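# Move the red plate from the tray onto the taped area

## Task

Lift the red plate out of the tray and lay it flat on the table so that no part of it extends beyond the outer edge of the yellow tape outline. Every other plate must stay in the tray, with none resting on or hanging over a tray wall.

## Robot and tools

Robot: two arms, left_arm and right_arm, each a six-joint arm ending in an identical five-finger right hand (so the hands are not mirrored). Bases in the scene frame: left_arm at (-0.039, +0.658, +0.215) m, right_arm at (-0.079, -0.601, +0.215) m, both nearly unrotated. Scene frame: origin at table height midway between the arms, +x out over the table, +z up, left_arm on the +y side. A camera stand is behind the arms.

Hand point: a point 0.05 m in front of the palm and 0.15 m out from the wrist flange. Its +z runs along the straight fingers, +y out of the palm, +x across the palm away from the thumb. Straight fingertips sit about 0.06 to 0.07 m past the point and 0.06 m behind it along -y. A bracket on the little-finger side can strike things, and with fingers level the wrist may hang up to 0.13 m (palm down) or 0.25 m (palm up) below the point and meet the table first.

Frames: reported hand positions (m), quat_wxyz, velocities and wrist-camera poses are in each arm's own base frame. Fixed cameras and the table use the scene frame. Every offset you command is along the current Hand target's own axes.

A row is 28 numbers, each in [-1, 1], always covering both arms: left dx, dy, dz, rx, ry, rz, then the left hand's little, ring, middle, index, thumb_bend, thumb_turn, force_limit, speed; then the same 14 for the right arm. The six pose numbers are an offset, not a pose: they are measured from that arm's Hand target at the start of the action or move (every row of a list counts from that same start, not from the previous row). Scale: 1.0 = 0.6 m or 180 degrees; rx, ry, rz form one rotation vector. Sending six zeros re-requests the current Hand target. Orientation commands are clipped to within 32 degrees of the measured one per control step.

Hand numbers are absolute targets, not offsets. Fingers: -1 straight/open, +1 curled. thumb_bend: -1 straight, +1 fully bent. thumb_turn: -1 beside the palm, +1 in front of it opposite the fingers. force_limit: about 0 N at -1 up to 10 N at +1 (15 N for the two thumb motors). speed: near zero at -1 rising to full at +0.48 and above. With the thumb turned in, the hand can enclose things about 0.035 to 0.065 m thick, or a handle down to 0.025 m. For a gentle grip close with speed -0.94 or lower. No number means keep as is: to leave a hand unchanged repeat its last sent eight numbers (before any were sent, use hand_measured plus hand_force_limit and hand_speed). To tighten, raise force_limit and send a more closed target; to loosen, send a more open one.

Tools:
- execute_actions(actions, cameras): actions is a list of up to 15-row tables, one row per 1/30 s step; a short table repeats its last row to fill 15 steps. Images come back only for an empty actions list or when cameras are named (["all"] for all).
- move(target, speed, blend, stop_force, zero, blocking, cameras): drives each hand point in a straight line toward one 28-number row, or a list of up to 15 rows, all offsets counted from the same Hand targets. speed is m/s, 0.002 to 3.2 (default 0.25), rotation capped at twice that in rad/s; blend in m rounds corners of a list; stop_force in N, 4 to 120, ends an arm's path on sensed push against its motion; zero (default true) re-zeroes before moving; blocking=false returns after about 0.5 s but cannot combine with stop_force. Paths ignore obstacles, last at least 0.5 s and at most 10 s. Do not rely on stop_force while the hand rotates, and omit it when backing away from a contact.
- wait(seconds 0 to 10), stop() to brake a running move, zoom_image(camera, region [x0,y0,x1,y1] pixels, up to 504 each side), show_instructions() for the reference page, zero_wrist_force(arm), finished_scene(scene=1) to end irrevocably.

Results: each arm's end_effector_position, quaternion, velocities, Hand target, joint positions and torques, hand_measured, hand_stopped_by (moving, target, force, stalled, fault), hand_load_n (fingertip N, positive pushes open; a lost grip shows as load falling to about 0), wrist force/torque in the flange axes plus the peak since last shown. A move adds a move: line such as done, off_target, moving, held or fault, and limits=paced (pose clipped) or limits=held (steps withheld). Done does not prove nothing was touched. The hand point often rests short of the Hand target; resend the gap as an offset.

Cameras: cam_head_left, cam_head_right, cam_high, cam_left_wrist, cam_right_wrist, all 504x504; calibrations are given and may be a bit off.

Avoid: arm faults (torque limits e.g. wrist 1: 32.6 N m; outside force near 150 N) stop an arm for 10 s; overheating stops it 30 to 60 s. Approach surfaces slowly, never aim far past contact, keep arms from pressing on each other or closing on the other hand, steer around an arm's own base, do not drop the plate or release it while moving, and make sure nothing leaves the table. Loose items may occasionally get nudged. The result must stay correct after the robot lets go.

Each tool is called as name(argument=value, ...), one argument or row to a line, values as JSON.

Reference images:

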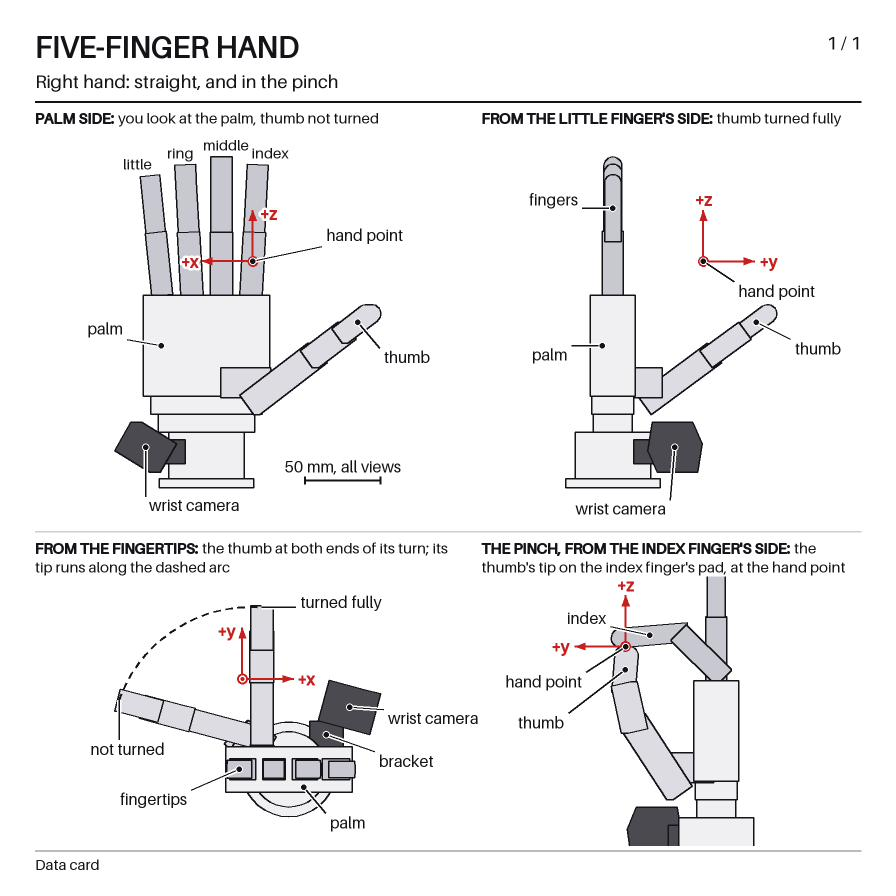

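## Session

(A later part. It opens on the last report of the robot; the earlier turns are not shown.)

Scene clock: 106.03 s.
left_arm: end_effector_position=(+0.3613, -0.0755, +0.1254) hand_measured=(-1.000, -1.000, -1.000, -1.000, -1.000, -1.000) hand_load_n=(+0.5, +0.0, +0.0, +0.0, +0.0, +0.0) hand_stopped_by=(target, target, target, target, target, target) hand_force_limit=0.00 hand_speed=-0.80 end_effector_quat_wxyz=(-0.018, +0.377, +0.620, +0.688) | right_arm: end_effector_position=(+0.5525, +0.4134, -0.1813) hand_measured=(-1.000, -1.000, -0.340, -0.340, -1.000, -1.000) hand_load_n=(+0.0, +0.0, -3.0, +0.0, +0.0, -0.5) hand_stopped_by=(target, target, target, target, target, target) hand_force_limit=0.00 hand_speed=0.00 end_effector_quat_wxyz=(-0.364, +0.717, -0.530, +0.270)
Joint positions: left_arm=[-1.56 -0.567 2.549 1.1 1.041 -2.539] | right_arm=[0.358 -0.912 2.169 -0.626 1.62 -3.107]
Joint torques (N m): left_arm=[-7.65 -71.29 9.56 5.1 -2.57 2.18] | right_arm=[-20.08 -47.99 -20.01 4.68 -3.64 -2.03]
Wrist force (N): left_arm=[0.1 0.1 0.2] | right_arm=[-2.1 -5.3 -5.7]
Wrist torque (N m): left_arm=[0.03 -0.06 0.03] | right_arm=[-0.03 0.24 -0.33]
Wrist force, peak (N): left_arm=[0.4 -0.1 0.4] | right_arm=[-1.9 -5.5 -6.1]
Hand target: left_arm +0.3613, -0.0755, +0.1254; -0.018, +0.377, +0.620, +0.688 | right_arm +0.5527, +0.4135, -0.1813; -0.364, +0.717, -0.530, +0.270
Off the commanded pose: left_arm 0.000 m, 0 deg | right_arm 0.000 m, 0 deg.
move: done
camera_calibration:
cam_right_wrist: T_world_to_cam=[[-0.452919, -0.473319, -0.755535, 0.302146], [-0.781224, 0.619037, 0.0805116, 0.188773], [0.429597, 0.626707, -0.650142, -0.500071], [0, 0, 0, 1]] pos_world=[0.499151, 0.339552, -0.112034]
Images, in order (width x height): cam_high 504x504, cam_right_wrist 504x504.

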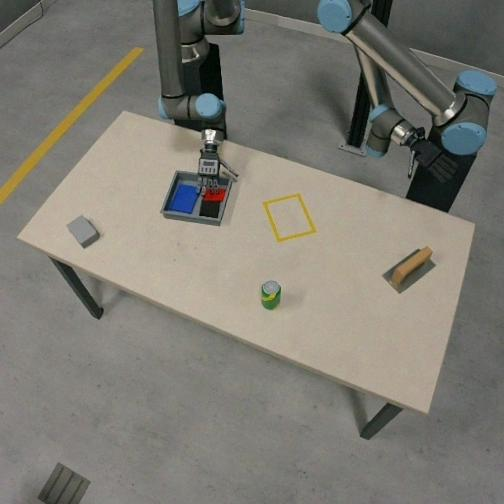

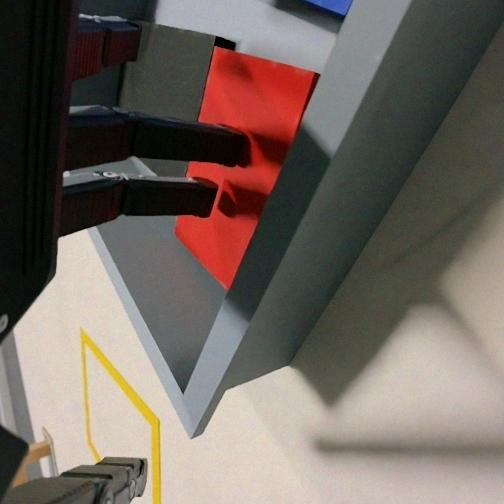

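move(
  target=[
    [0,0,0,0,0,0,-1,-1,-1,-1,-1,-1,0,-0.8,0,-0.0039,0.0054,0,0,0,-1,-1,-0.34,-0.34,-1,-1,0,0],
    [0,0,0,0,0,0,-1,-1,-1,-1,-1,-1,0,-0.8,0,0.0108,-0.0148,0,0,0,-1,-1,-0.34,-0.34,-1,-1,0,0],
  ],
  speed=0.03,
  cameras=["cam_high","cam_right_wrist"],
)

zoom_image(
  camera="cam_right_wrist",
  region=[100, 0, 404, 304],
)

zoom_image(
  camera="cam_high",
  region=[140, 110, 260, 240],
)

Scene clock: 109.50 s.
left_arm: end_effector_position=(+0.3613, -0.0755, +0.1254) hand_measured=(-1.000, -1.000, -1.000, -1.000, -1.000, -1.000) hand_load_n=(+0.0, +0.0, +0.0, +0.0, +0.0, +0.0) hand_stopped_by=(target, target, target, target, target, target) hand_force_limit=0.00 hand_speed=-0.80 end_effector_quat_wxyz=(-0.018, +0.377, +0.620, +0.688) | right_arm: end_effector_position=(+0.5425, +0.4103, -0.1813) hand_measured=(-1.000, -1.000, -0.340, -0.340, -1.000, -1.000) hand_load_n=(+0.0, +0.0, +4.0, +0.0, -0.5, +0.0) hand_stopped_by=(target, target, target, target, target, target) hand_force_limit=0.00 hand_speed=0.00 end_effector_quat_wxyz=(-0.364, +0.717, -0.530, +0.270)
Joint positions: left_arm=[-1.56 -0.567 2.549 1.1 1.041 -2.539] | right_arm=[0.359 -0.918 2.189 -0.639 1.621 -3.106]
Joint torques (N m): left_arm=[-2.37 -72.63 8.71 5.09 -2.82 2.39] | right_arm=[16.92 -74.25 3.29 -1.28 1.81 0.88]
Wrist force (N): left_arm=[0.1 0.0 0.2] | right_arm=[-1.4 -6.6 -1.6]
Wrist torque (N m): left_arm=[0.02 -0.06 0.02] | right_arm=[-0.06 0.17 -0.33]
Wrist force, peak (N): left_arm=[0.0 0.0 0.7] | right_arm=[-2.4 -5.9 -6.9]
Hand target: left_arm +0.3613, -0.0755, +0.1254; -0.018, +0.377, +0.620, +0.688 | right_arm +0.5422, +0.4103, -0.1813; -0.364, +0.717, -0.530, +0.270
Off the commanded pose: left_arm 0.000 m, 0 deg | right_arm 0.000 m, 0 deg.
move: done
camera_calibration:
cam_right_wrist: T_world_to_cam=[[-0.452977, -0.473319, -0.7555, 0.296136], [-0.781176, 0.619099, 0.0805069, 0.182757], [0.429624, 0.626646, -0.650183, -0.493787], [0, 0, 0, 1]] pos_world=[0.489051, 0.336452, -0.112034]
Images, in order (width x height): cam_high 504x504, cam_right_wrist 504x504.

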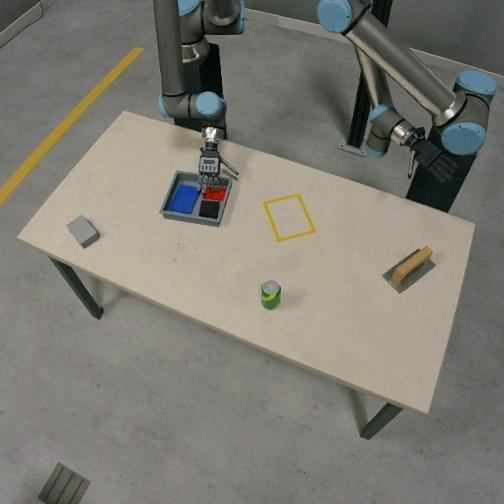

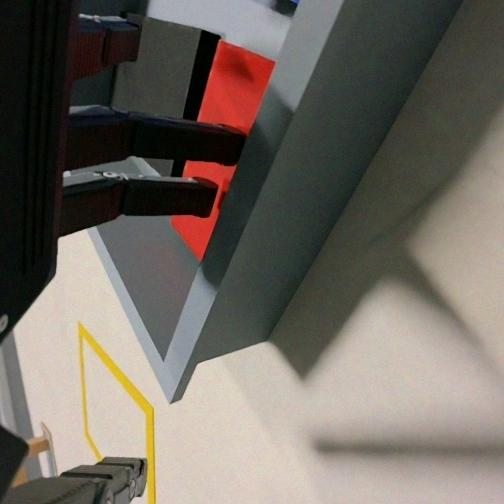

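Scaled by 1.658 from the camera's 504x504 image, which has a finer 720x720 frame.

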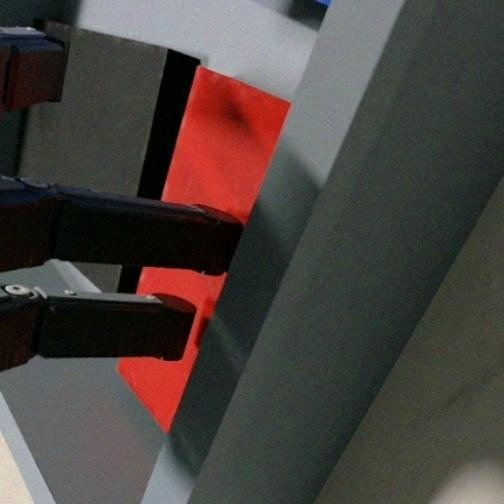

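Scaled by 3.877 from the camera's 504x504 image, which has a finer 720x720 frame.

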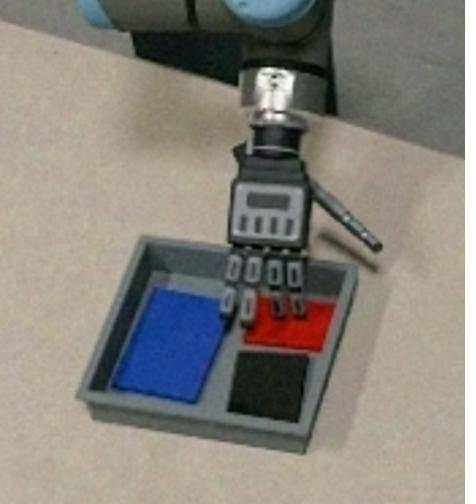

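move(
  target=[0,0,0,0,0,0,-1,-1,-1,-1,-1,-1,0,-0.8,0,-0.1347,-0.098,0,0,0,-1,-1,-0.34,-0.34,-1,-1,0,0],
  cameras=["cam_high","cam_head_right","cam_right_wrist"],
)

zoom_image(
  camera="cam_right_wrist",
  region=[200, 0, 504, 304],
)

zoom_image(
  camera="cam_high",
  region=[155, 160, 240, 230],
)

zoom_image(
  camera="cam_head_right",
  region=[295, 270, 400, 360],
)

Scene clock: 114.60 s.
left_arm: end_effector_position=(+0.3613, -0.0755, +0.1254) hand_measured=(-1.000, -1.000, -1.000, -1.000, -1.000, -1.000) hand_load_n=(+0.0, +0.0, +0.0, +0.0, +0.0, +0.0) hand_stopped_by=(target, target, target, target, target, target) hand_force_limit=0.00 hand_speed=-0.80 end_effector_quat_wxyz=(-0.018, +0.377, +0.620, +0.688) | right_arm: end_effector_position=(+0.5424, +0.4104, -0.0816) hand_measured=(-1.000, -1.000, -0.340, -0.340, -1.000, -1.000) hand_load_n=(+0.0, +0.0, +0.0, +0.0, -0.5, +0.0) hand_stopped_by=(target, target, target, target, target, target) hand_force_limit=0.00 hand_speed=0.00 end_effector_quat_wxyz=(-0.364, +0.717, -0.530, +0.270)
Joint positions: left_arm=[-1.56 -0.567 2.549 1.1 1.041 -2.539] | right_arm=[0.359 -1.104 2.192 -0.457 1.621 -3.106]
Joint torques (N m): left_arm=[-1.78 -70.71 8.65 4.79 -2.17 2.38] | right_arm=[-18.65 -65.45 -29.46 4.63 -3.19 -0.99]
Wrist force (N): left_arm=[0.1 0.2 0.2] | right_arm=[-1.7 -1.9 0.2]
Wrist torque (N m): left_arm=[0.03 -0.07 0.03] | right_arm=[-0.25 0.19 -0.24]
Wrist force, peak (N): left_arm=[0.4 0.3 0.4] | right_arm=[-1.5 -6.9 -1.3]
Hand target: left_arm +0.3613, -0.0755, +0.1254; -0.018, +0.377, +0.620, +0.688 | right_arm +0.5424, +0.4104, -0.0813; -0.364, +0.717, -0.530, +0.270
Off the commanded pose: left_arm 0.000 m, 0 deg | right_arm 0.000 m, 0 deg.
move: done
camera_calibration:
cam_right_wrist: T_world_to_cam=[[-0.452919, -0.473319, -0.755535, 0.371386], [-0.781224, 0.619037, 0.0805116, 0.174697], [0.429597, 0.626707, -0.650142, -0.428927], [0, 0, 0, 1]] pos_world=[0.488951, 0.336452, -0.0123338]
Images, in order (width x height): cam_head_right 504x504, cam_high 504x504, cam_right_wrist 504x504.

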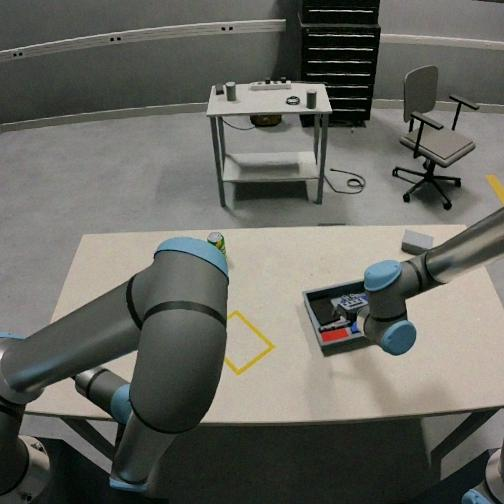

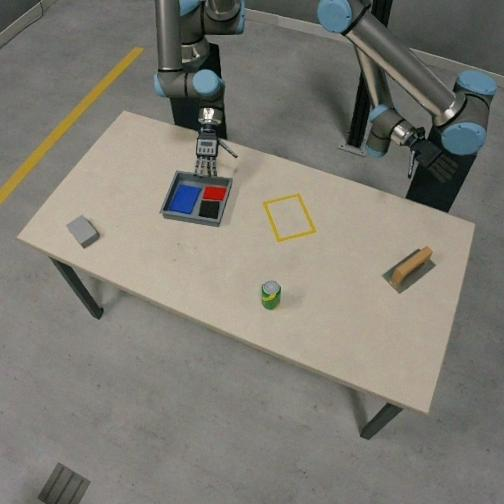

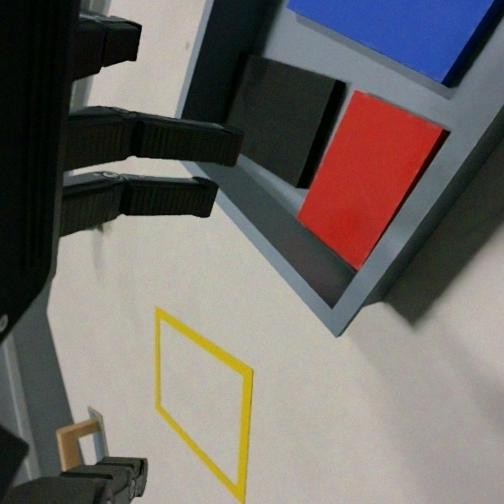

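Scaled by 1.658 from the camera's 504x504 image, which has a finer 720x720 frame.

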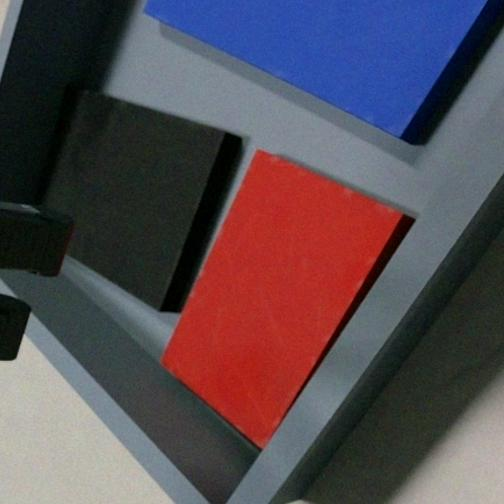

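Scaled by 5.929 from the camera's 504x504 image, which has a finer 720x720 frame.

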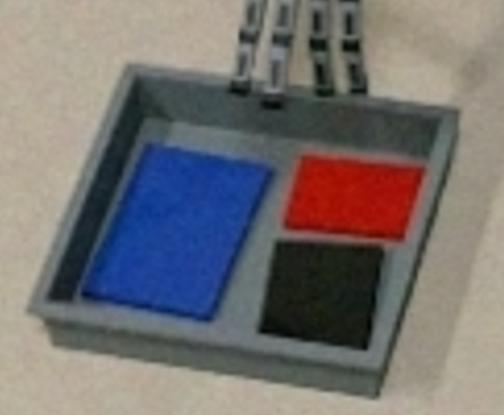

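Scaled by 4.800 from the camera's 504x504 image, which has a finer 720x720 frame.

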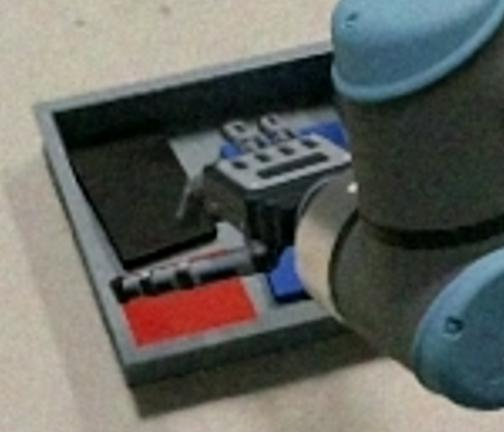

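move(
  target=[0,0,0,0,0,0,-1,-1,-1,-1,-1,-1,0,-0.8,0,0.0437,0.1337,0,0,0,-1,-1,-0.194,-0.194,-1,1,0,0],
  cameras=["cam_high","cam_head_right","cam_right_wrist"],
)

zoom_image(
  camera="cam_right_wrist",
  region=[100, 0, 404, 304],
)

zoom_image(
  camera="cam_high",
  region=[155, 150, 240, 230],
)

zoom_image(
  camera="cam_head_right",
  region=[295, 270, 400, 360],
)

Scene clock: 138.50 s.
left_arm: end_effector_position=(+0.3613, -0.0755, +0.1254) hand_measured=(-1.000, -1.000, -1.000, -1.000, -1.000, -1.000) hand_load_n=(+0.0, +0.0, +0.0, +0.0, +0.0, +0.0) hand_stopped_by=(target, target, target, target, target, target) hand_force_limit=0.00 hand_speed=-0.80 end_effector_quat_wxyz=(-0.018, +0.377, +0.620, +0.688) | right_arm: end_effector_position=(+0.5894, +0.4247, -0.1496) hand_measured=(-1.000, -1.000, -0.194, -0.194, -1.000, +0.538) hand_load_n=(+0.0, +0.0, +0.0, +0.0, +2.0, +1.5) hand_stopped_by=(target, target, target, target, target, force) hand_force_limit=0.00 hand_speed=0.00 end_effector_quat_wxyz=(-0.364, +0.717, -0.530, +0.270) end_effector_velocity=(+0.001, +0.001, -0.002) end_effector_angular_velocity=(-0.001, +0.001, +0.001)
Joint positions: left_arm=[-1.56 -0.567 2.549 1.1 1.041 -2.539] | right_arm=[0.353 -0.944 2.101 -0.526 1.616 -3.109]
Joint velocities: left_arm=[within noise] | right_arm=[0 0.005 -0.003 -0.001 0 -0.001]
Joint torques (N m): left_arm=[3.14 -71.31 9.5 5.08 -2.63 2.25] | right_arm=[9.94 -42.78 -26.06 -2.96 1.37 0.7]
Wrist force (N): left_arm=[0.1 -0.1 0.2] | right_arm=[-0.1 -17.0 -18.3]
Wrist torque (N m): left_arm=[-0.01 -0.07 0.02] | right_arm=[-1.55 -0.10 -0.15]
Wrist force, peak (N): left_arm=[0.6 -0.2 0.4] | right_arm=[-0.1 -17.0 -18.3]
Hand target: left_arm +0.3613, -0.0755, +0.1254; -0.018, +0.377, +0.620, +0.688 | right_arm +0.5895, +0.4248, -0.1498; -0.364, +0.717, -0.530, +0.270
Off the commanded pose: left_arm 0.000 m, 0 deg | right_arm 0.000 m, 0 deg.
move: done
camera_calibration:
cam_right_wrist: T_world_to_cam=[[-0.452919, -0.473319, -0.755535, 0.34811], [-0.781224, 0.619037, 0.0805116, 0.208115], [0.429597, 0.626707, -0.650142, -0.502333], [0, 0, 0, 1]] pos_world=[0.536051, 0.350752, -0.0803338]
Images, in order (width x height): cam_head_right 504x504, cam_high 504x504, cam_right_wrist 504x504.

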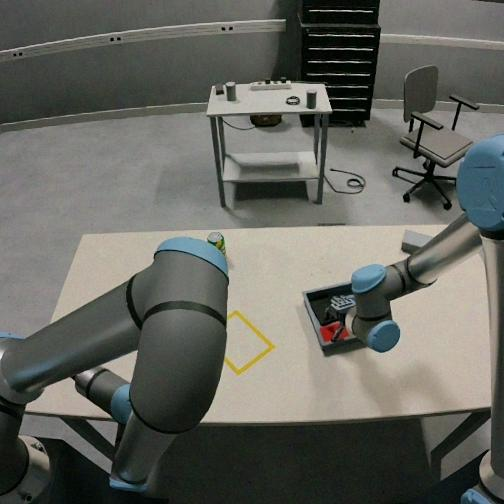

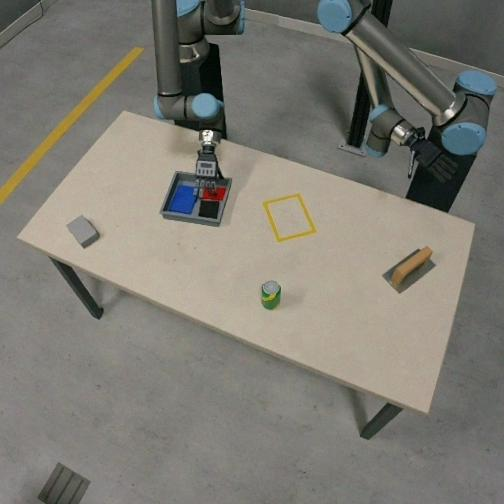

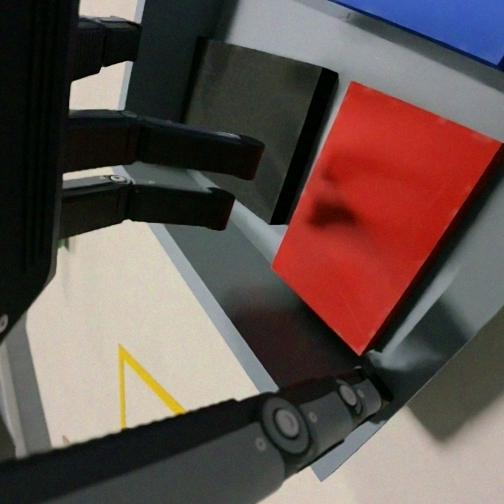

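Scaled by 1.658 from the camera's 504x504 image, which has a finer 720x720 frame.

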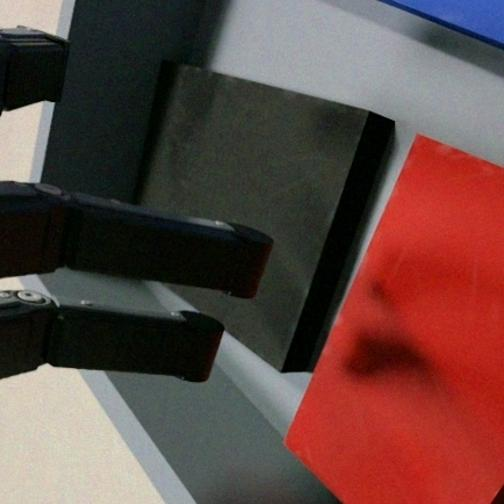

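Scaled by 5.929 from the camera's 504x504 image, which has a finer 720x720 frame.

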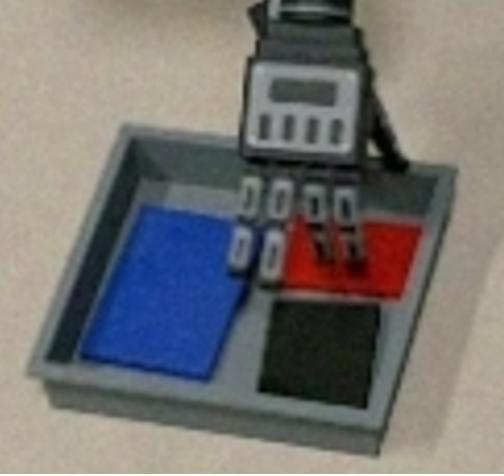

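Scaled by 4.800 from the camera's 504x504 image, which has a finer 720x720 frame.

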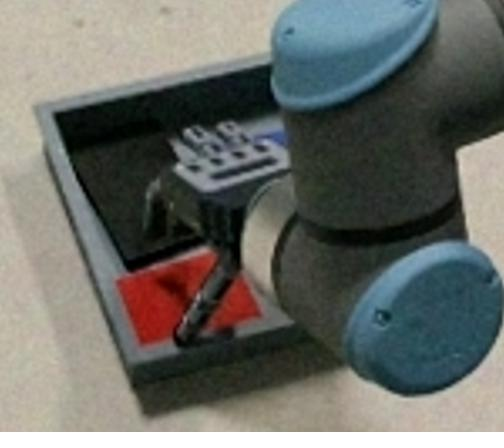

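move(
  target=[0,0,0,0,0,0,-1,-1,-1,-1,-1,-1,0,-0.8,0,-0.0673,-0.049,0,0,0,-1,-1,-0.194,-0.194,-1,1,0,0],
)

execute_actions(
  actions=[
    [[0,0,0,0,0,0,-1,-1,-1,-1,-1,-1,0,-0.8,0,0,0,0,0,0,-1,-1,-0.194,-0.194,-1,0.99,0,0]],
  ],
  cameras=["cam_high","cam_head_right","cam_right_wrist"],
)

Scene clock: 140.80 s.
left_arm: end_effector_position=(+0.3613, -0.0755, +0.1254) hand_measured=(-1.000, -1.000, -1.000, -1.000, -1.000, -1.000) hand_load_n=(+0.0, +0.0, +0.0, +0.0, +0.0, +0.0) hand_stopped_by=(target, target, target, target, target, target) hand_force_limit=0.00 hand_speed=-0.80 end_effector_quat_wxyz=(-0.018, +0.377, +0.620, +0.688) | right_arm: end_effector_position=(+0.5896, +0.4249, -0.1001) hand_measured=(-1.000, -1.000, -0.194, -0.194, -1.000, +0.538) hand_load_n=(+0.0, +0.0, +0.0, +0.0, +0.0, -0.5) hand_stopped_by=(target, target, target, target, target, force) hand_force_limit=0.00 hand_speed=0.00 end_effector_quat_wxyz=(-0.364, +0.717, -0.530, +0.270)
Joint positions: left_arm=[-1.56 -0.567 2.549 1.1 1.041 -2.539] | right_arm=[0.353 -1.028 2.101 -0.442 1.617 -3.109]
Joint torques (N m): left_arm=[3.19 -70.17 9.4 4.42 -2.66 2.46] | right_arm=[-14.17 -78.96 -30.07 4.53 -3.35 -1.11]
Wrist force (N): left_arm=[0.2 0.2 0.4] | right_arm=[-1.7 -1.2 -0.1]
Wrist torque (N m): left_arm=[0.03 -0.08 0.04] | right_arm=[-0.12 0.19 -0.22]
Wrist force, peak (N): left_arm=[0.4 0.1 0.5] | right_arm=[-0.2 -20.9 -19.4]
Hand target: left_arm +0.3613, -0.0755, +0.1254; -0.018, +0.377, +0.620, +0.688 | right_arm +0.5896, +0.4249, -0.0999; -0.364, +0.717, -0.530, +0.270
Off the commanded pose: left_arm 0.000 m, 0 deg | right_arm 0.000 m, 0 deg.
move: done

Scene clock: 141.50 s.
left_arm: end_effector_position=(+0.3613, -0.0755, +0.1254) hand_measured=(-1.000, -1.000, -1.000, -1.000, -1.000, -1.000) hand_load_n=(+0.0, +0.0, +0.0, +0.0, +0.0, +0.0) hand_stopped_by=(target, target, target, target, target, target) hand_force_limit=0.00 hand_speed=-0.80 end_effector_quat_wxyz=(-0.018, +0.377, +0.620, +0.688) | right_arm: end_effector_position=(+0.5896, +0.4249, -0.0999) hand_measured=(-1.000, -1.000, -0.194, -0.194, -1.000, +0.990) hand_load_n=(+0.0, +0.0, +0.0, +0.0, +0.0, +0.0) hand_stopped_by=(target, target, target, target, target, target) hand_force_limit=0.00 hand_speed=0.00 end_effector_quat_wxyz=(-0.364, +0.717, -0.530, +0.270)
Joint positions: left_arm=[-1.56 -0.567 2.549 1.1 1.041 -2.539] | right_arm=[0.353 -1.028 2.101 -0.442 1.616 -3.109]
Joint torques (N m): left_arm=[2.19 -71.7 8.53 5.21 -2.31 2.16] | right_arm=[-16.18 -77.05 -27.81 4.4 -2.85 -1.28]
Wrist force (N): left_arm=[0.1 -0.3 0.2] | right_arm=[-1.4 -1.8 -0.1]
Wrist torque (N m): left_arm=[-0.03 -0.07 0.02] | right_arm=[-0.20 0.16 -0.21]
Wrist force, peak (N): left_arm=[0.3 0.0 0.4] | right_arm=[-2.0 -2.0 0.3]
Hand target: left_arm +0.3613, -0.0755, +0.1254; -0.018, +0.377, +0.620, +0.688 | right_arm +0.5896, +0.4249, -0.0999; -0.364, +0.717, -0.530, +0.270
Off the commanded pose: left_arm 0.000 m, 0 deg | right_arm 0.000 m, 0 deg.
Step readings (end_effector_position of left_arm | right_arm):
0: (+0.3613, -0.0755, +0.1254) | (+0.5896, +0.4249, -0.1001)
1: (+0.3613, -0.0755, +0.1254) | (+0.5896, +0.4249, -0.1001)
2: (+0.3613, -0.0755, +0.1254) | (+0.5896, +0.4249, -0.1000)
4: (+0.3613, -0.0755, +0.1254) | (+0.5896, +0.4249, -0.1000)
8: (+0.3613, -0.0755, +0.1254) | (+0.5896, +0.4249, -0.0999)
15: (+0.3613, -0.0755, +0.1254) | (+0.5896, +0.4249, -0.0999)
camera_calibration:
cam_right_wrist: T_world_to_cam=[[-0.452977, -0.473319, -0.7555, 0.385878], [-0.781176, 0.619099, 0.0805069, 0.204099], [0.429624, 0.626646, -0.650183, -0.470227], [0, 0, 0, 1]] pos_world=[0.536251, 0.350952, -0.0306338]
Images, in order (width x height): cam_head_right 504x504, cam_high 504x504, cam_right_wrist 504x504.

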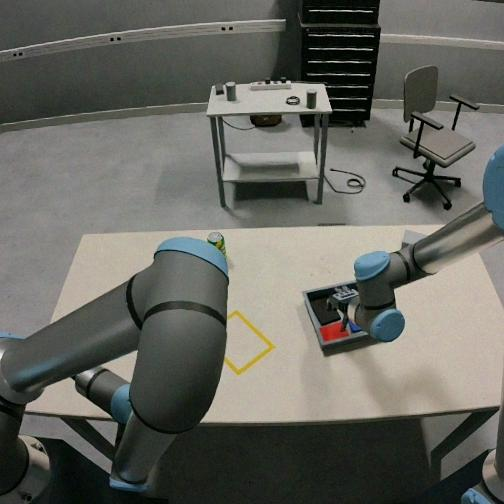

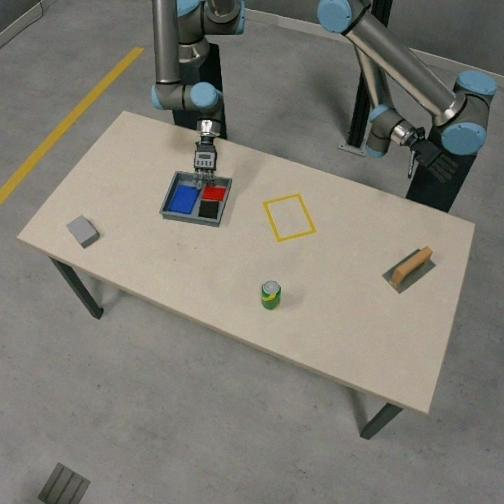

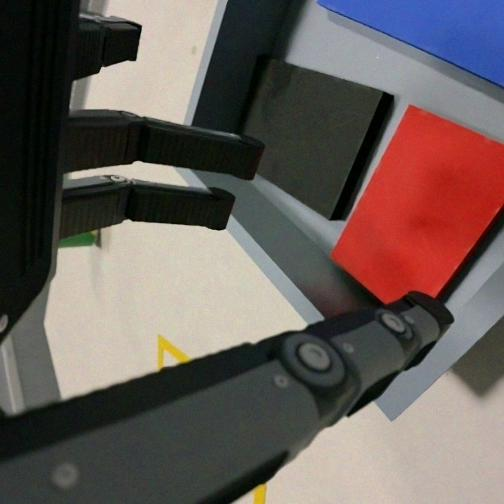

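zoom_image(
  camera="cam_head_right",
  region=[295, 270, 400, 360],
)

zoom_image(
  camera="cam_high",
  region=[155, 150, 240, 230],
)

zoom_image(
  camera="cam_right_wrist",
  region=[180, 60, 504, 384],
)

Scaled by 4.800 from the camera's 504x504 image, which has a finer 720x720 frame.

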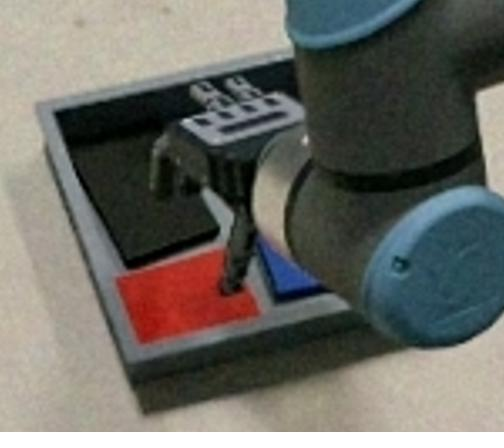

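Scaled by 5.929 from the camera's 504x504 image, which has a finer 720x720 frame.

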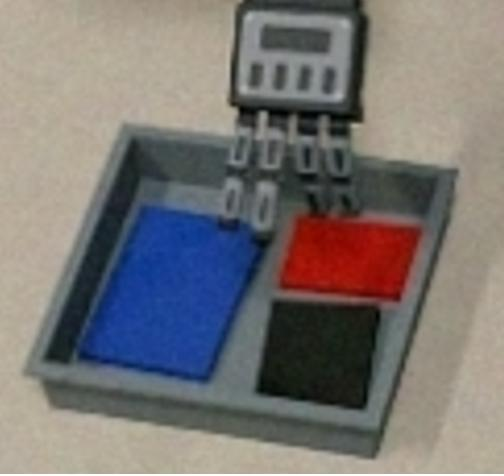

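Scaled by 1.556 from the camera's 504x504 image, which has a finer 720x720 frame.

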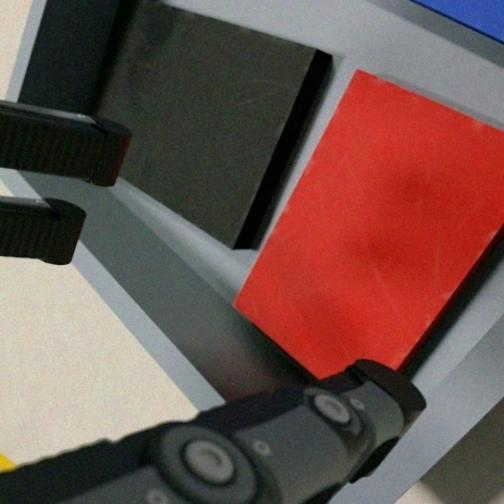

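move(
  target=[0,0,0,0,0,0,-1,-1,-1,-1,-1,-1,0,-0.8,0,0.0624,0.0561,0,0,0,-1,-1,-0.14,-0.14,-1,0.99,0,0],
)

move(
  target=[0,0,0,0,0,0,-1,-1,-1,-1,-1,-1,0,-0.8,0,0.0296,0.0216,0,0,0,-1,-1,-0.14,-0.14,-1,0.99,0,0],
  speed=0.02,
  stop_force=5,
  cameras=["cam_high","cam_head_right","cam_head_left","cam_right_wrist"],
)

zoom_image(
  camera="cam_right_wrist",
  region=[180, 60, 504, 384],
)

zoom_image(
  camera="cam_high",
  region=[155, 150, 240, 230],
)

zoom_image(
  camera="cam_head_right",
  region=[295, 270, 400, 360],
)

Scene clock: 158.67 s.
left_arm: end_effector_position=(+0.3613, -0.0755, +0.1254) hand_measured=(-1.000, -1.000, -1.000, -1.000, -1.000, -1.000) hand_load_n=(+0.0, +0.0, +0.0, +0.0, +0.0, +0.0) hand_stopped_by=(target, target, target, target, target, target) hand_force_limit=0.00 hand_speed=-0.80 end_effector_quat_wxyz=(-0.018, +0.377, +0.620, +0.688) | right_arm: end_effector_position=(+0.5945, +0.4263, -0.1497) hand_measured=(-1.000, -1.000, -0.140, -0.140, -1.000, +0.990) hand_load_n=(-0.5, +0.0, +0.0, +0.0, -2.0, -1.5) hand_stopped_by=(target, target, target, target, target, target) hand_force_limit=0.00 hand_speed=0.00 end_effector_quat_wxyz=(-0.364, +0.717, -0.530, +0.270)
Joint positions: left_arm=[-1.56 -0.567 2.549 1.1 1.041 -2.539] | right_arm=[0.352 -0.939 2.091 -0.52 1.616 -3.11]
Joint torques (N m): left_arm=[2.9 -69.35 9.04 4.86 -2.68 2.46] | right_arm=[7.14 -49.68 -23.48 -2.03 -0.16 1.3]
Wrist force (N): left_arm=[0.2 0.1 0.2] | right_arm=[-1.2 -5.8 -0.7]
Wrist torque (N m): left_arm=[0.03 -0.08 0.03] | right_arm=[-0.41 0.12 -0.28]
Wrist force, peak (N): left_arm=[0.3 -0.4 0.3] | right_arm=[-1.0 -6.2 -1.2]
Hand target: left_arm +0.3613, -0.0755, +0.1254; -0.018, +0.377, +0.620, +0.688 | right_arm +0.5945, +0.4263, -0.1500; -0.364, +0.717, -0.530, +0.270
Off the commanded pose: left_arm 0.000 m, 0 deg | right_arm 0.000 m, 0 deg.
move: done

Scene clock: 160.90 s.
left_arm: end_effector_position=(+0.3613, -0.0755, +0.1254) hand_measured=(-1.000, -1.000, -1.000, -1.000, -1.000, -1.000) hand_load_n=(+0.0, +0.0, +0.0, +0.0, +0.0, +0.0) hand_stopped_by=(target, target, target, target, target, target) hand_force_limit=0.00 hand_speed=-0.80 end_effector_quat_wxyz=(-0.018, +0.377, +0.620, +0.688) | right_arm: end_effector_position=(+0.5945, +0.4263, -0.1720) hand_measured=(-1.000, -1.000, -0.140, -0.140, -1.000, +0.990) hand_load_n=(+0.0, +0.0, +0.0, +0.0, -1.0, -0.5) hand_stopped_by=(target, target, target, target, target, target) hand_force_limit=0.00 hand_speed=0.00 end_effector_quat_wxyz=(-0.364, +0.717, -0.530, +0.270)
Joint positions: left_arm=[-1.56 -0.567 2.549 1.1 1.041 -2.539] | right_arm=[0.353 -0.901 2.088 -0.556 1.616 -3.11]
Joint torques (N m): left_arm=[7.63 -66.41 8.59 5.26 -2.52 2.09] | right_arm=[9.48 -47.7 -22.68 -2.15 0.93 0.2]
Wrist force (N): left_arm=[0.2 0.1 0.1] | right_arm=[-1.4 -4.7 -1.0]
Wrist torque (N m): left_arm=[0.04 -0.07 0.03] | right_arm=[-0.36 0.13 -0.23]
Wrist force, peak (N): left_arm=[0.3 -0.3 0.3] | right_arm=[-1.3 -7.7 -0.5]
Hand target: left_arm +0.3613, -0.0755, +0.1254; -0.018, +0.377, +0.620, +0.688 | right_arm +0.5945, +0.4263, -0.1720; -0.364, +0.717, -0.530, +0.270
Off the commanded pose: left_arm 0.000 m, 0 deg | right_arm 0.000 m, 0 deg.
move: done
camera_calibration:
cam_right_wrist: T_world_to_cam=[[-0.452977, -0.473319, -0.7555, 0.334364], [-0.781176, 0.619099, 0.0805069, 0.212856], [0.429624, 0.626646, -0.650183, -0.520022], [0, 0, 0, 1]] pos_world=[0.541151, 0.352352, -0.102634]
Images, in order (width x height): cam_head_left 504x504, cam_head_right 504x504, cam_high 504x504, cam_right_wrist 504x504.

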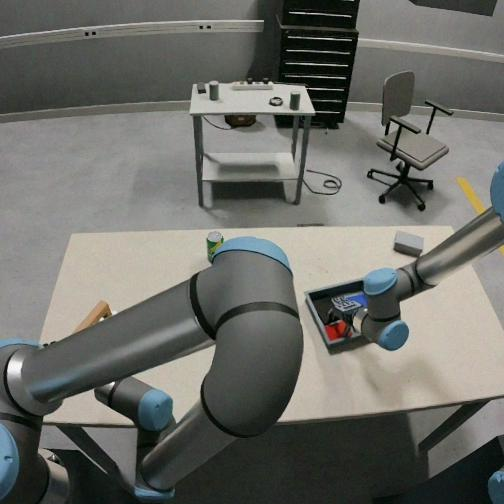

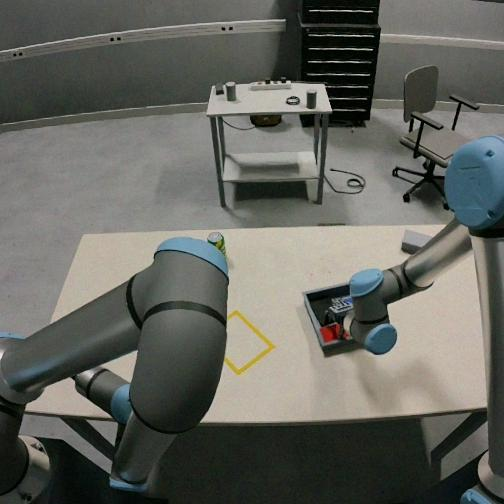

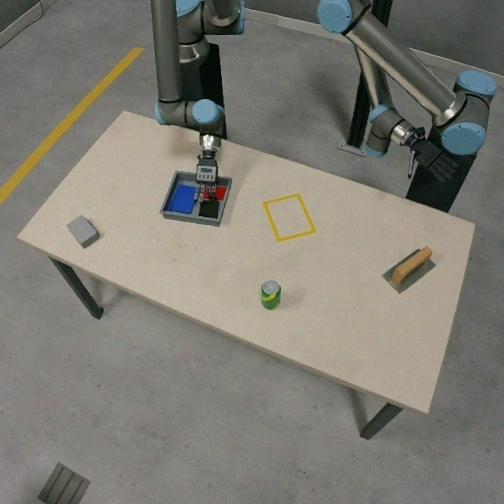

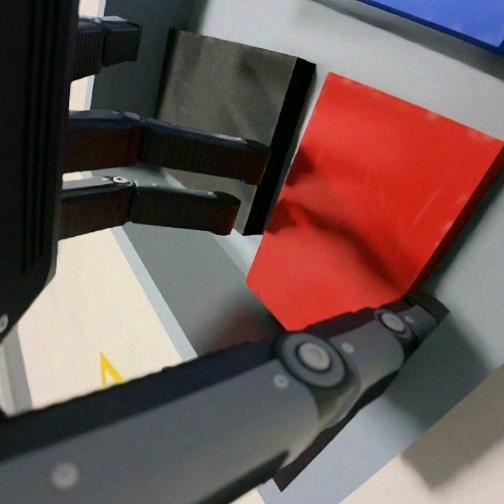

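Scaled by 1.556 from the camera's 504x504 image, which has a finer 720x720 frame.

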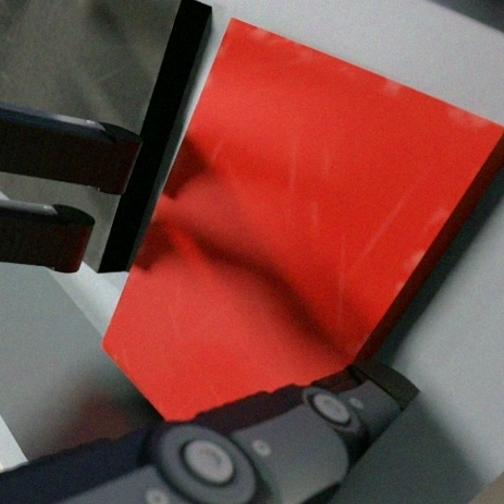

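Scaled by 5.929 from the camera's 504x504 image, which has a finer 720x720 frame.

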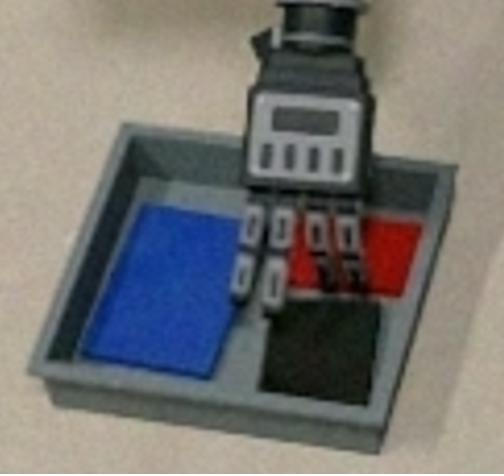

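Scaled by 4.800 from the camera's 504x504 image, which has a finer 720x720 frame.

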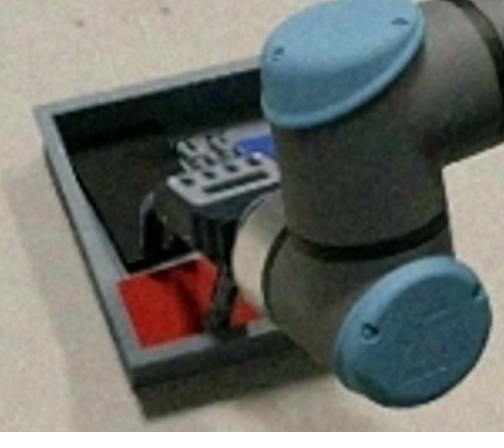

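move(
  target=[0,0,0,0,0,0,-1,-1,-1,-1,-1,-1,0,-0.8,0,-0.00196,0.0027,0,0,0,-1,-1,-0.106,-0.106,-1,0.99,0,0],
)

move(
  target=[0,0,0,0,0,0,-1,-1,-1,-1,-1,-1,0,-0.8,0,0.0189,0.0137,0,0,0,-1,-1,-0.106,-0.106,-1,0.99,0,0],
  speed=0.01,
  stop_force=5,
  cameras=["cam_high","cam_head_right","cam_right_wrist"],
)

zoom_image(
  camera="cam_right_wrist",
  region=[180, 60, 504, 384],
)

zoom_image(
  camera="cam_high",
  region=[155, 150, 240, 230],
)

Scene clock: 174.43 s.
left_arm: end_effector_position=(+0.3613, -0.0755, +0.1254) hand_measured=(-1.000, -1.000, -1.000, -1.000, -1.000, -1.000) hand_load_n=(+0.0, +0.0, +0.0, +0.0, +0.0, +0.0) hand_stopped_by=(target, target, target, target, target, target) hand_force_limit=0.00 hand_speed=-0.80 end_effector_quat_wxyz=(-0.018, +0.377, +0.620, +0.688) | right_arm: end_effector_position=(+0.5963, +0.4269, -0.1720) hand_measured=(-1.000, -1.000, -0.106, -0.106, -1.000, +0.990) hand_load_n=(+0.0, +0.0, +0.0, +0.0, +0.0, +0.0) hand_stopped_by=(target, target, target, target, target, target) hand_force_limit=0.00 hand_speed=0.00 end_effector_quat_wxyz=(-0.364, +0.717, -0.530, +0.270)
Joint positions: left_arm=[-1.56 -0.567 2.549 1.1 1.041 -2.539] | right_arm=[0.352 -0.9 2.085 -0.554 1.616 -3.11]
Joint torques (N m): left_arm=[10.32 -70.77 9.01 4.38 -2.45 2.09] | right_arm=[-14.02 -52.98 -24.73 5.42 -2.97 -1.9]
Wrist force (N): left_arm=[0.3 0.1 0.0] | right_arm=[-1.1 -1.4 0.2]
Wrist torque (N m): left_arm=[0.04 -0.08 0.04] | right_arm=[-0.18 0.05 -0.18]
Wrist force, peak (N): left_arm=[0.1 -0.1 0.5] | right_arm=[-1.7 -5.6 -1.1]
Hand target: left_arm +0.3613, -0.0755, +0.1254; -0.018, +0.377, +0.620, +0.688 | right_arm +0.5964, +0.4269, -0.1720; -0.364, +0.717, -0.530, +0.270
Off the commanded pose: left_arm 0.000 m, 0 deg | right_arm 0.000 m, 0 deg.
move: done

Scene clock: 176.83 s.
left_arm: end_effector_position=(+0.3613, -0.0755, +0.1254) hand_measured=(-1.000, -1.000, -1.000, -1.000, -1.000, -1.000) hand_load_n=(+0.0, +0.0, +0.0, +0.0, +0.0, +0.0) hand_stopped_by=(target, target, target, target, target, target) hand_force_limit=0.00 hand_speed=-0.80 end_effector_quat_wxyz=(-0.018, +0.377, +0.620, +0.688) | right_arm: end_effector_position=(+0.5964, +0.4269, -0.1860) hand_measured=(-1.000, -1.000, -0.106, -0.106, -1.000, +0.990) hand_load_n=(+0.0, +0.0, +0.0, +0.0, +0.0, +0.0) hand_stopped_by=(target, target, target, target, target, target) hand_force_limit=0.00 hand_speed=0.00 end_effector_quat_wxyz=(-0.364, +0.717, -0.530, +0.270)
Joint positions: left_arm=[-1.56 -0.567 2.549 1.1 1.041 -2.539] | right_arm=[0.352 -0.875 2.082 -0.575 1.616 -3.11]
Joint torques (N m): left_arm=[10.74 -71.17 9.61 4.83 -2.54 1.92] | right_arm=[-16.48 -54.29 -25.51 -2.72 -2.55 -1.69]
Wrist force (N): left_arm=[0.1 0.0 0.2] | right_arm=[-1.8 -1.3 0.2]
Wrist torque (N m): left_arm=[0.02 -0.06 0.03] | right_arm=[-0.16 0.15 -0.22]
Wrist force, peak (N): left_arm=[0.1 -0.3 0.5] | right_arm=[-1.7 -2.0 0.3]
Hand target: left_arm +0.3613, -0.0755, +0.1254; -0.018, +0.377, +0.620, +0.688 | right_arm +0.5964, +0.4269, -0.1860; -0.364, +0.717, -0.530, +0.270
Off the commanded pose: left_arm 0.000 m, 0 deg | right_arm 0.000 m, 0 deg.
move: done
camera_calibration:
cam_right_wrist: T_world_to_cam=[[-0.452977, -0.473319, -0.7555, 0.324811], [-0.781176, 0.619099, 0.0805069, 0.215026], [0.429624, 0.626646, -0.650183, -0.530339], [0, 0, 0, 1]] pos_world=[0.542951, 0.352952, -0.116734]
Images, in order (width x height): cam_head_right 504x504, cam_high 504x504, cam_right_wrist 504x504.

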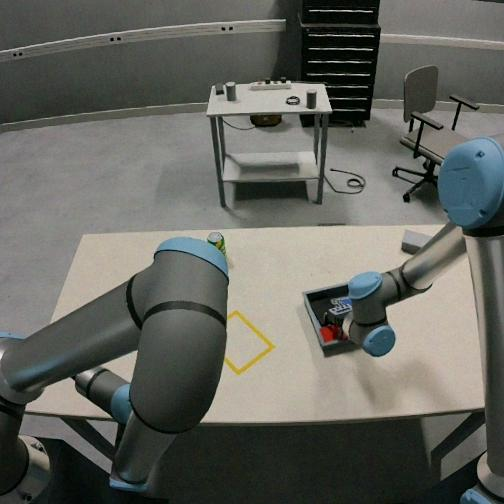

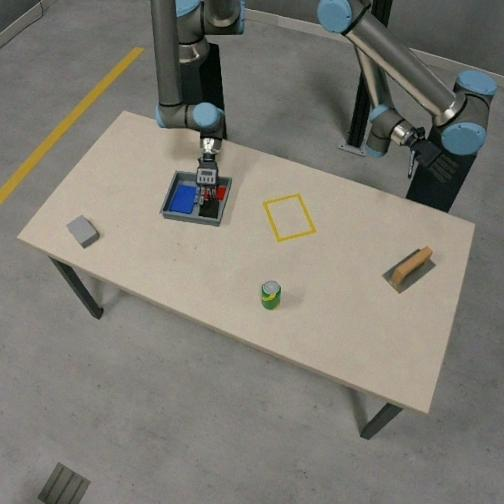

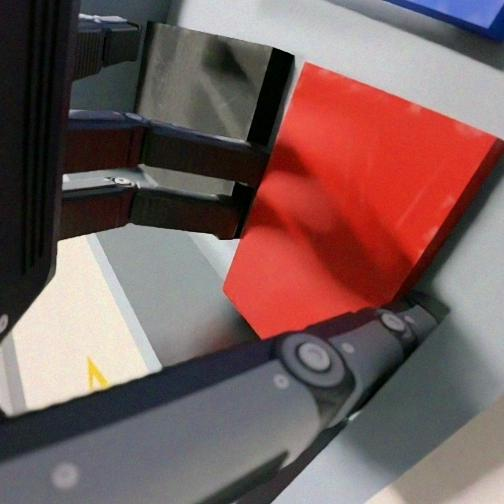

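Scaled by 1.556 from the camera's 504x504 image, which has a finer 720x720 frame.

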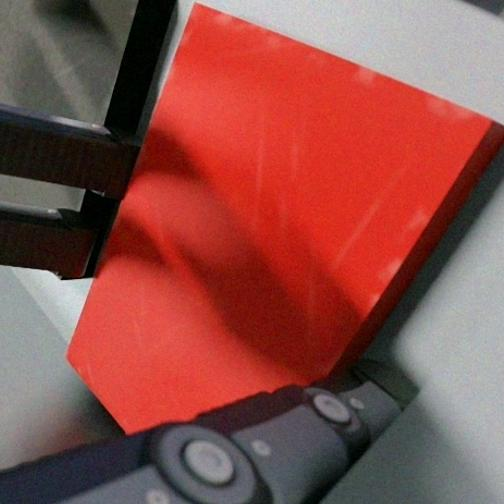

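Scaled by 5.929 from the camera's 504x504 image, which has a finer 720x720 frame.

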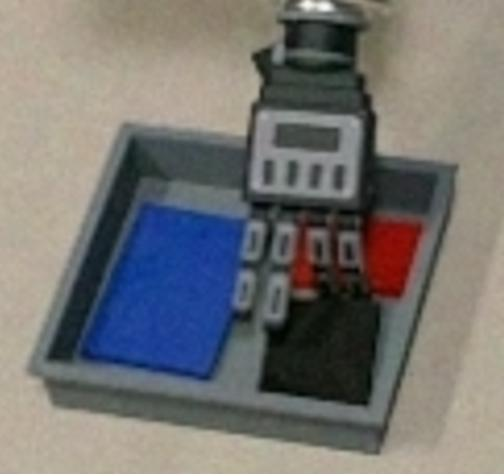

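move(
  target=[0,0,0,0,0,0,-1,-1,-1,-1,-1,-1,0,-0.8,0,0.0094,0.0069,0,0,0,-1,-1,-0.106,-0.106,-1,0.99,0,0],
  speed=0.01,
  stop_force=4,
  cameras=["cam_head_right","cam_right_wrist"],
)

zoom_image(
  camera="cam_right_wrist",
  region=[180, 60, 504, 384],
)

zoom_image(
  camera="cam_head_right",
  region=[295, 270, 400, 360],
)

Scene clock: 180.40 s.
left_arm: end_effector_position=(+0.3613, -0.0755, +0.1254) hand_measured=(-1.000, -1.000, -1.000, -1.000, -1.000, -1.000) hand_load_n=(+0.0, +0.0, +0.0, +0.0, +0.0, +0.5) hand_stopped_by=(target, target, target, target, target, target) hand_force_limit=0.00 hand_speed=-0.80 end_effector_quat_wxyz=(-0.018, +0.377, +0.620, +0.688) | right_arm: end_effector_position=(+0.5964, +0.4269, -0.1908) hand_measured=(-1.000, -1.000, -0.106, -0.106, -1.000, +0.990) hand_load_n=(+0.0, +0.0, -1.0, +0.0, +0.0, +0.0) hand_stopped_by=(target, target, target, target, target, target) hand_force_limit=0.00 hand_speed=0.00 end_effector_quat_wxyz=(-0.364, +0.717, -0.530, +0.270)
Joint positions: left_arm=[-1.56 -0.567 2.549 1.1 1.041 -2.539] | right_arm=[0.352 -0.867 2.081 -0.583 1.616 -3.11]
Joint torques (N m): left_arm=[13.48 -67.88 10.52 4.68 -3.01 2.03] | right_arm=[-14.59 -80.93 -1.29 5.01 -2.87 -1.59]
Wrist force (N): left_arm=[0.0 0.0 0.0] | right_arm=[-1.3 -5.0 -2.1]
Wrist torque (N m): left_arm=[0.02 -0.05 0.02] | right_arm=[-0.20 0.11 -0.27]
Wrist force, peak (N): left_arm=[0.2 -0.2 0.6] | right_arm=[-1.6 -8.0 -4.8]
Hand target: left_arm +0.3613, -0.0755, +0.1254; -0.018, +0.377, +0.620, +0.688 | right_arm +0.5964, +0.4269, -0.1908; -0.364, +0.717, -0.530, +0.270 (not the last commanded pose)
Off the commanded pose: left_arm 0.000 m, 0 deg | right_arm 0.002 m, 0 deg.
move: contact (right_arm)
camera_calibration:
cam_right_wrist: T_world_to_cam=[[-0.452977, -0.473319, -0.7555, 0.32126], [-0.781176, 0.619099, 0.0805069, 0.215404], [0.429624, 0.626646, -0.650183, -0.533395], [0, 0, 0, 1]] pos_world=[0.542951, 0.352952, -0.121434]
Images, in order (width x height): cam_head_right 504x504, cam_right_wrist 504x504.

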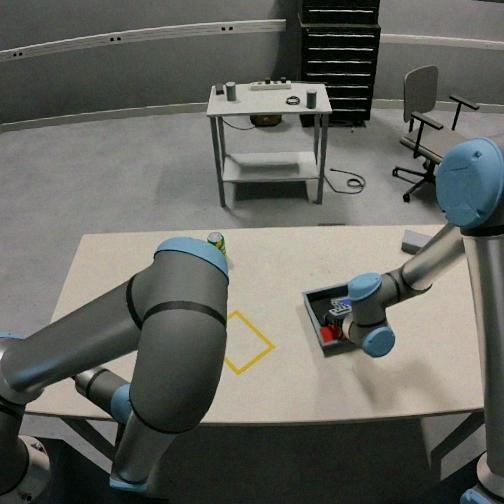

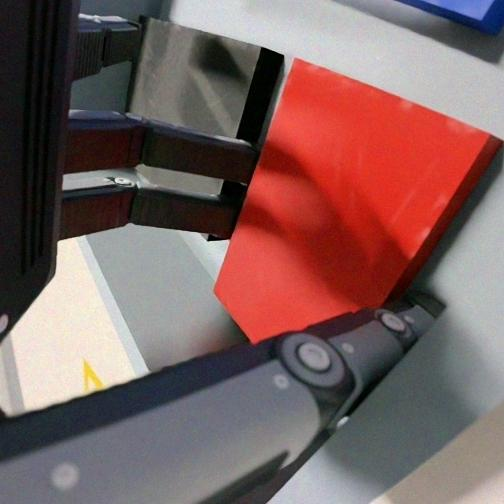

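Scaled by 1.556 from the camera's 504x504 image, which has a finer 720x720 frame.

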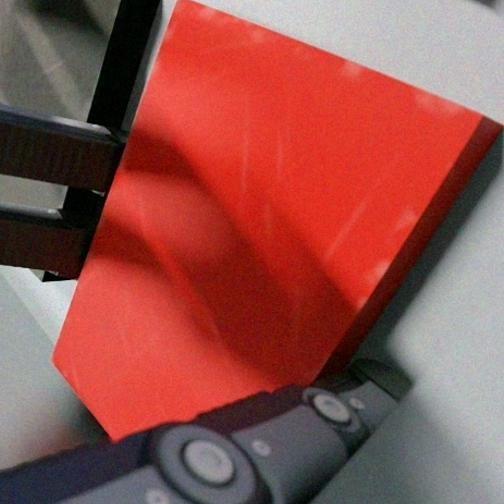

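Scaled by 4.800 from the camera's 504x504 image, which has a finer 720x720 frame.

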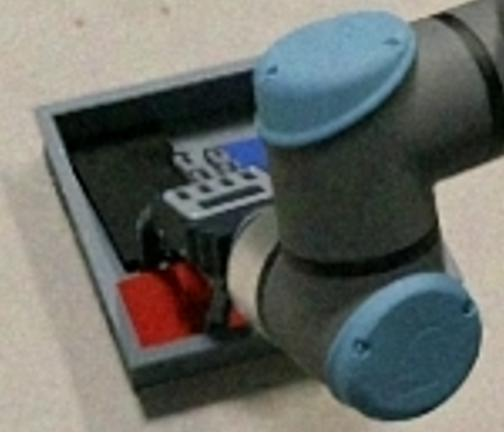

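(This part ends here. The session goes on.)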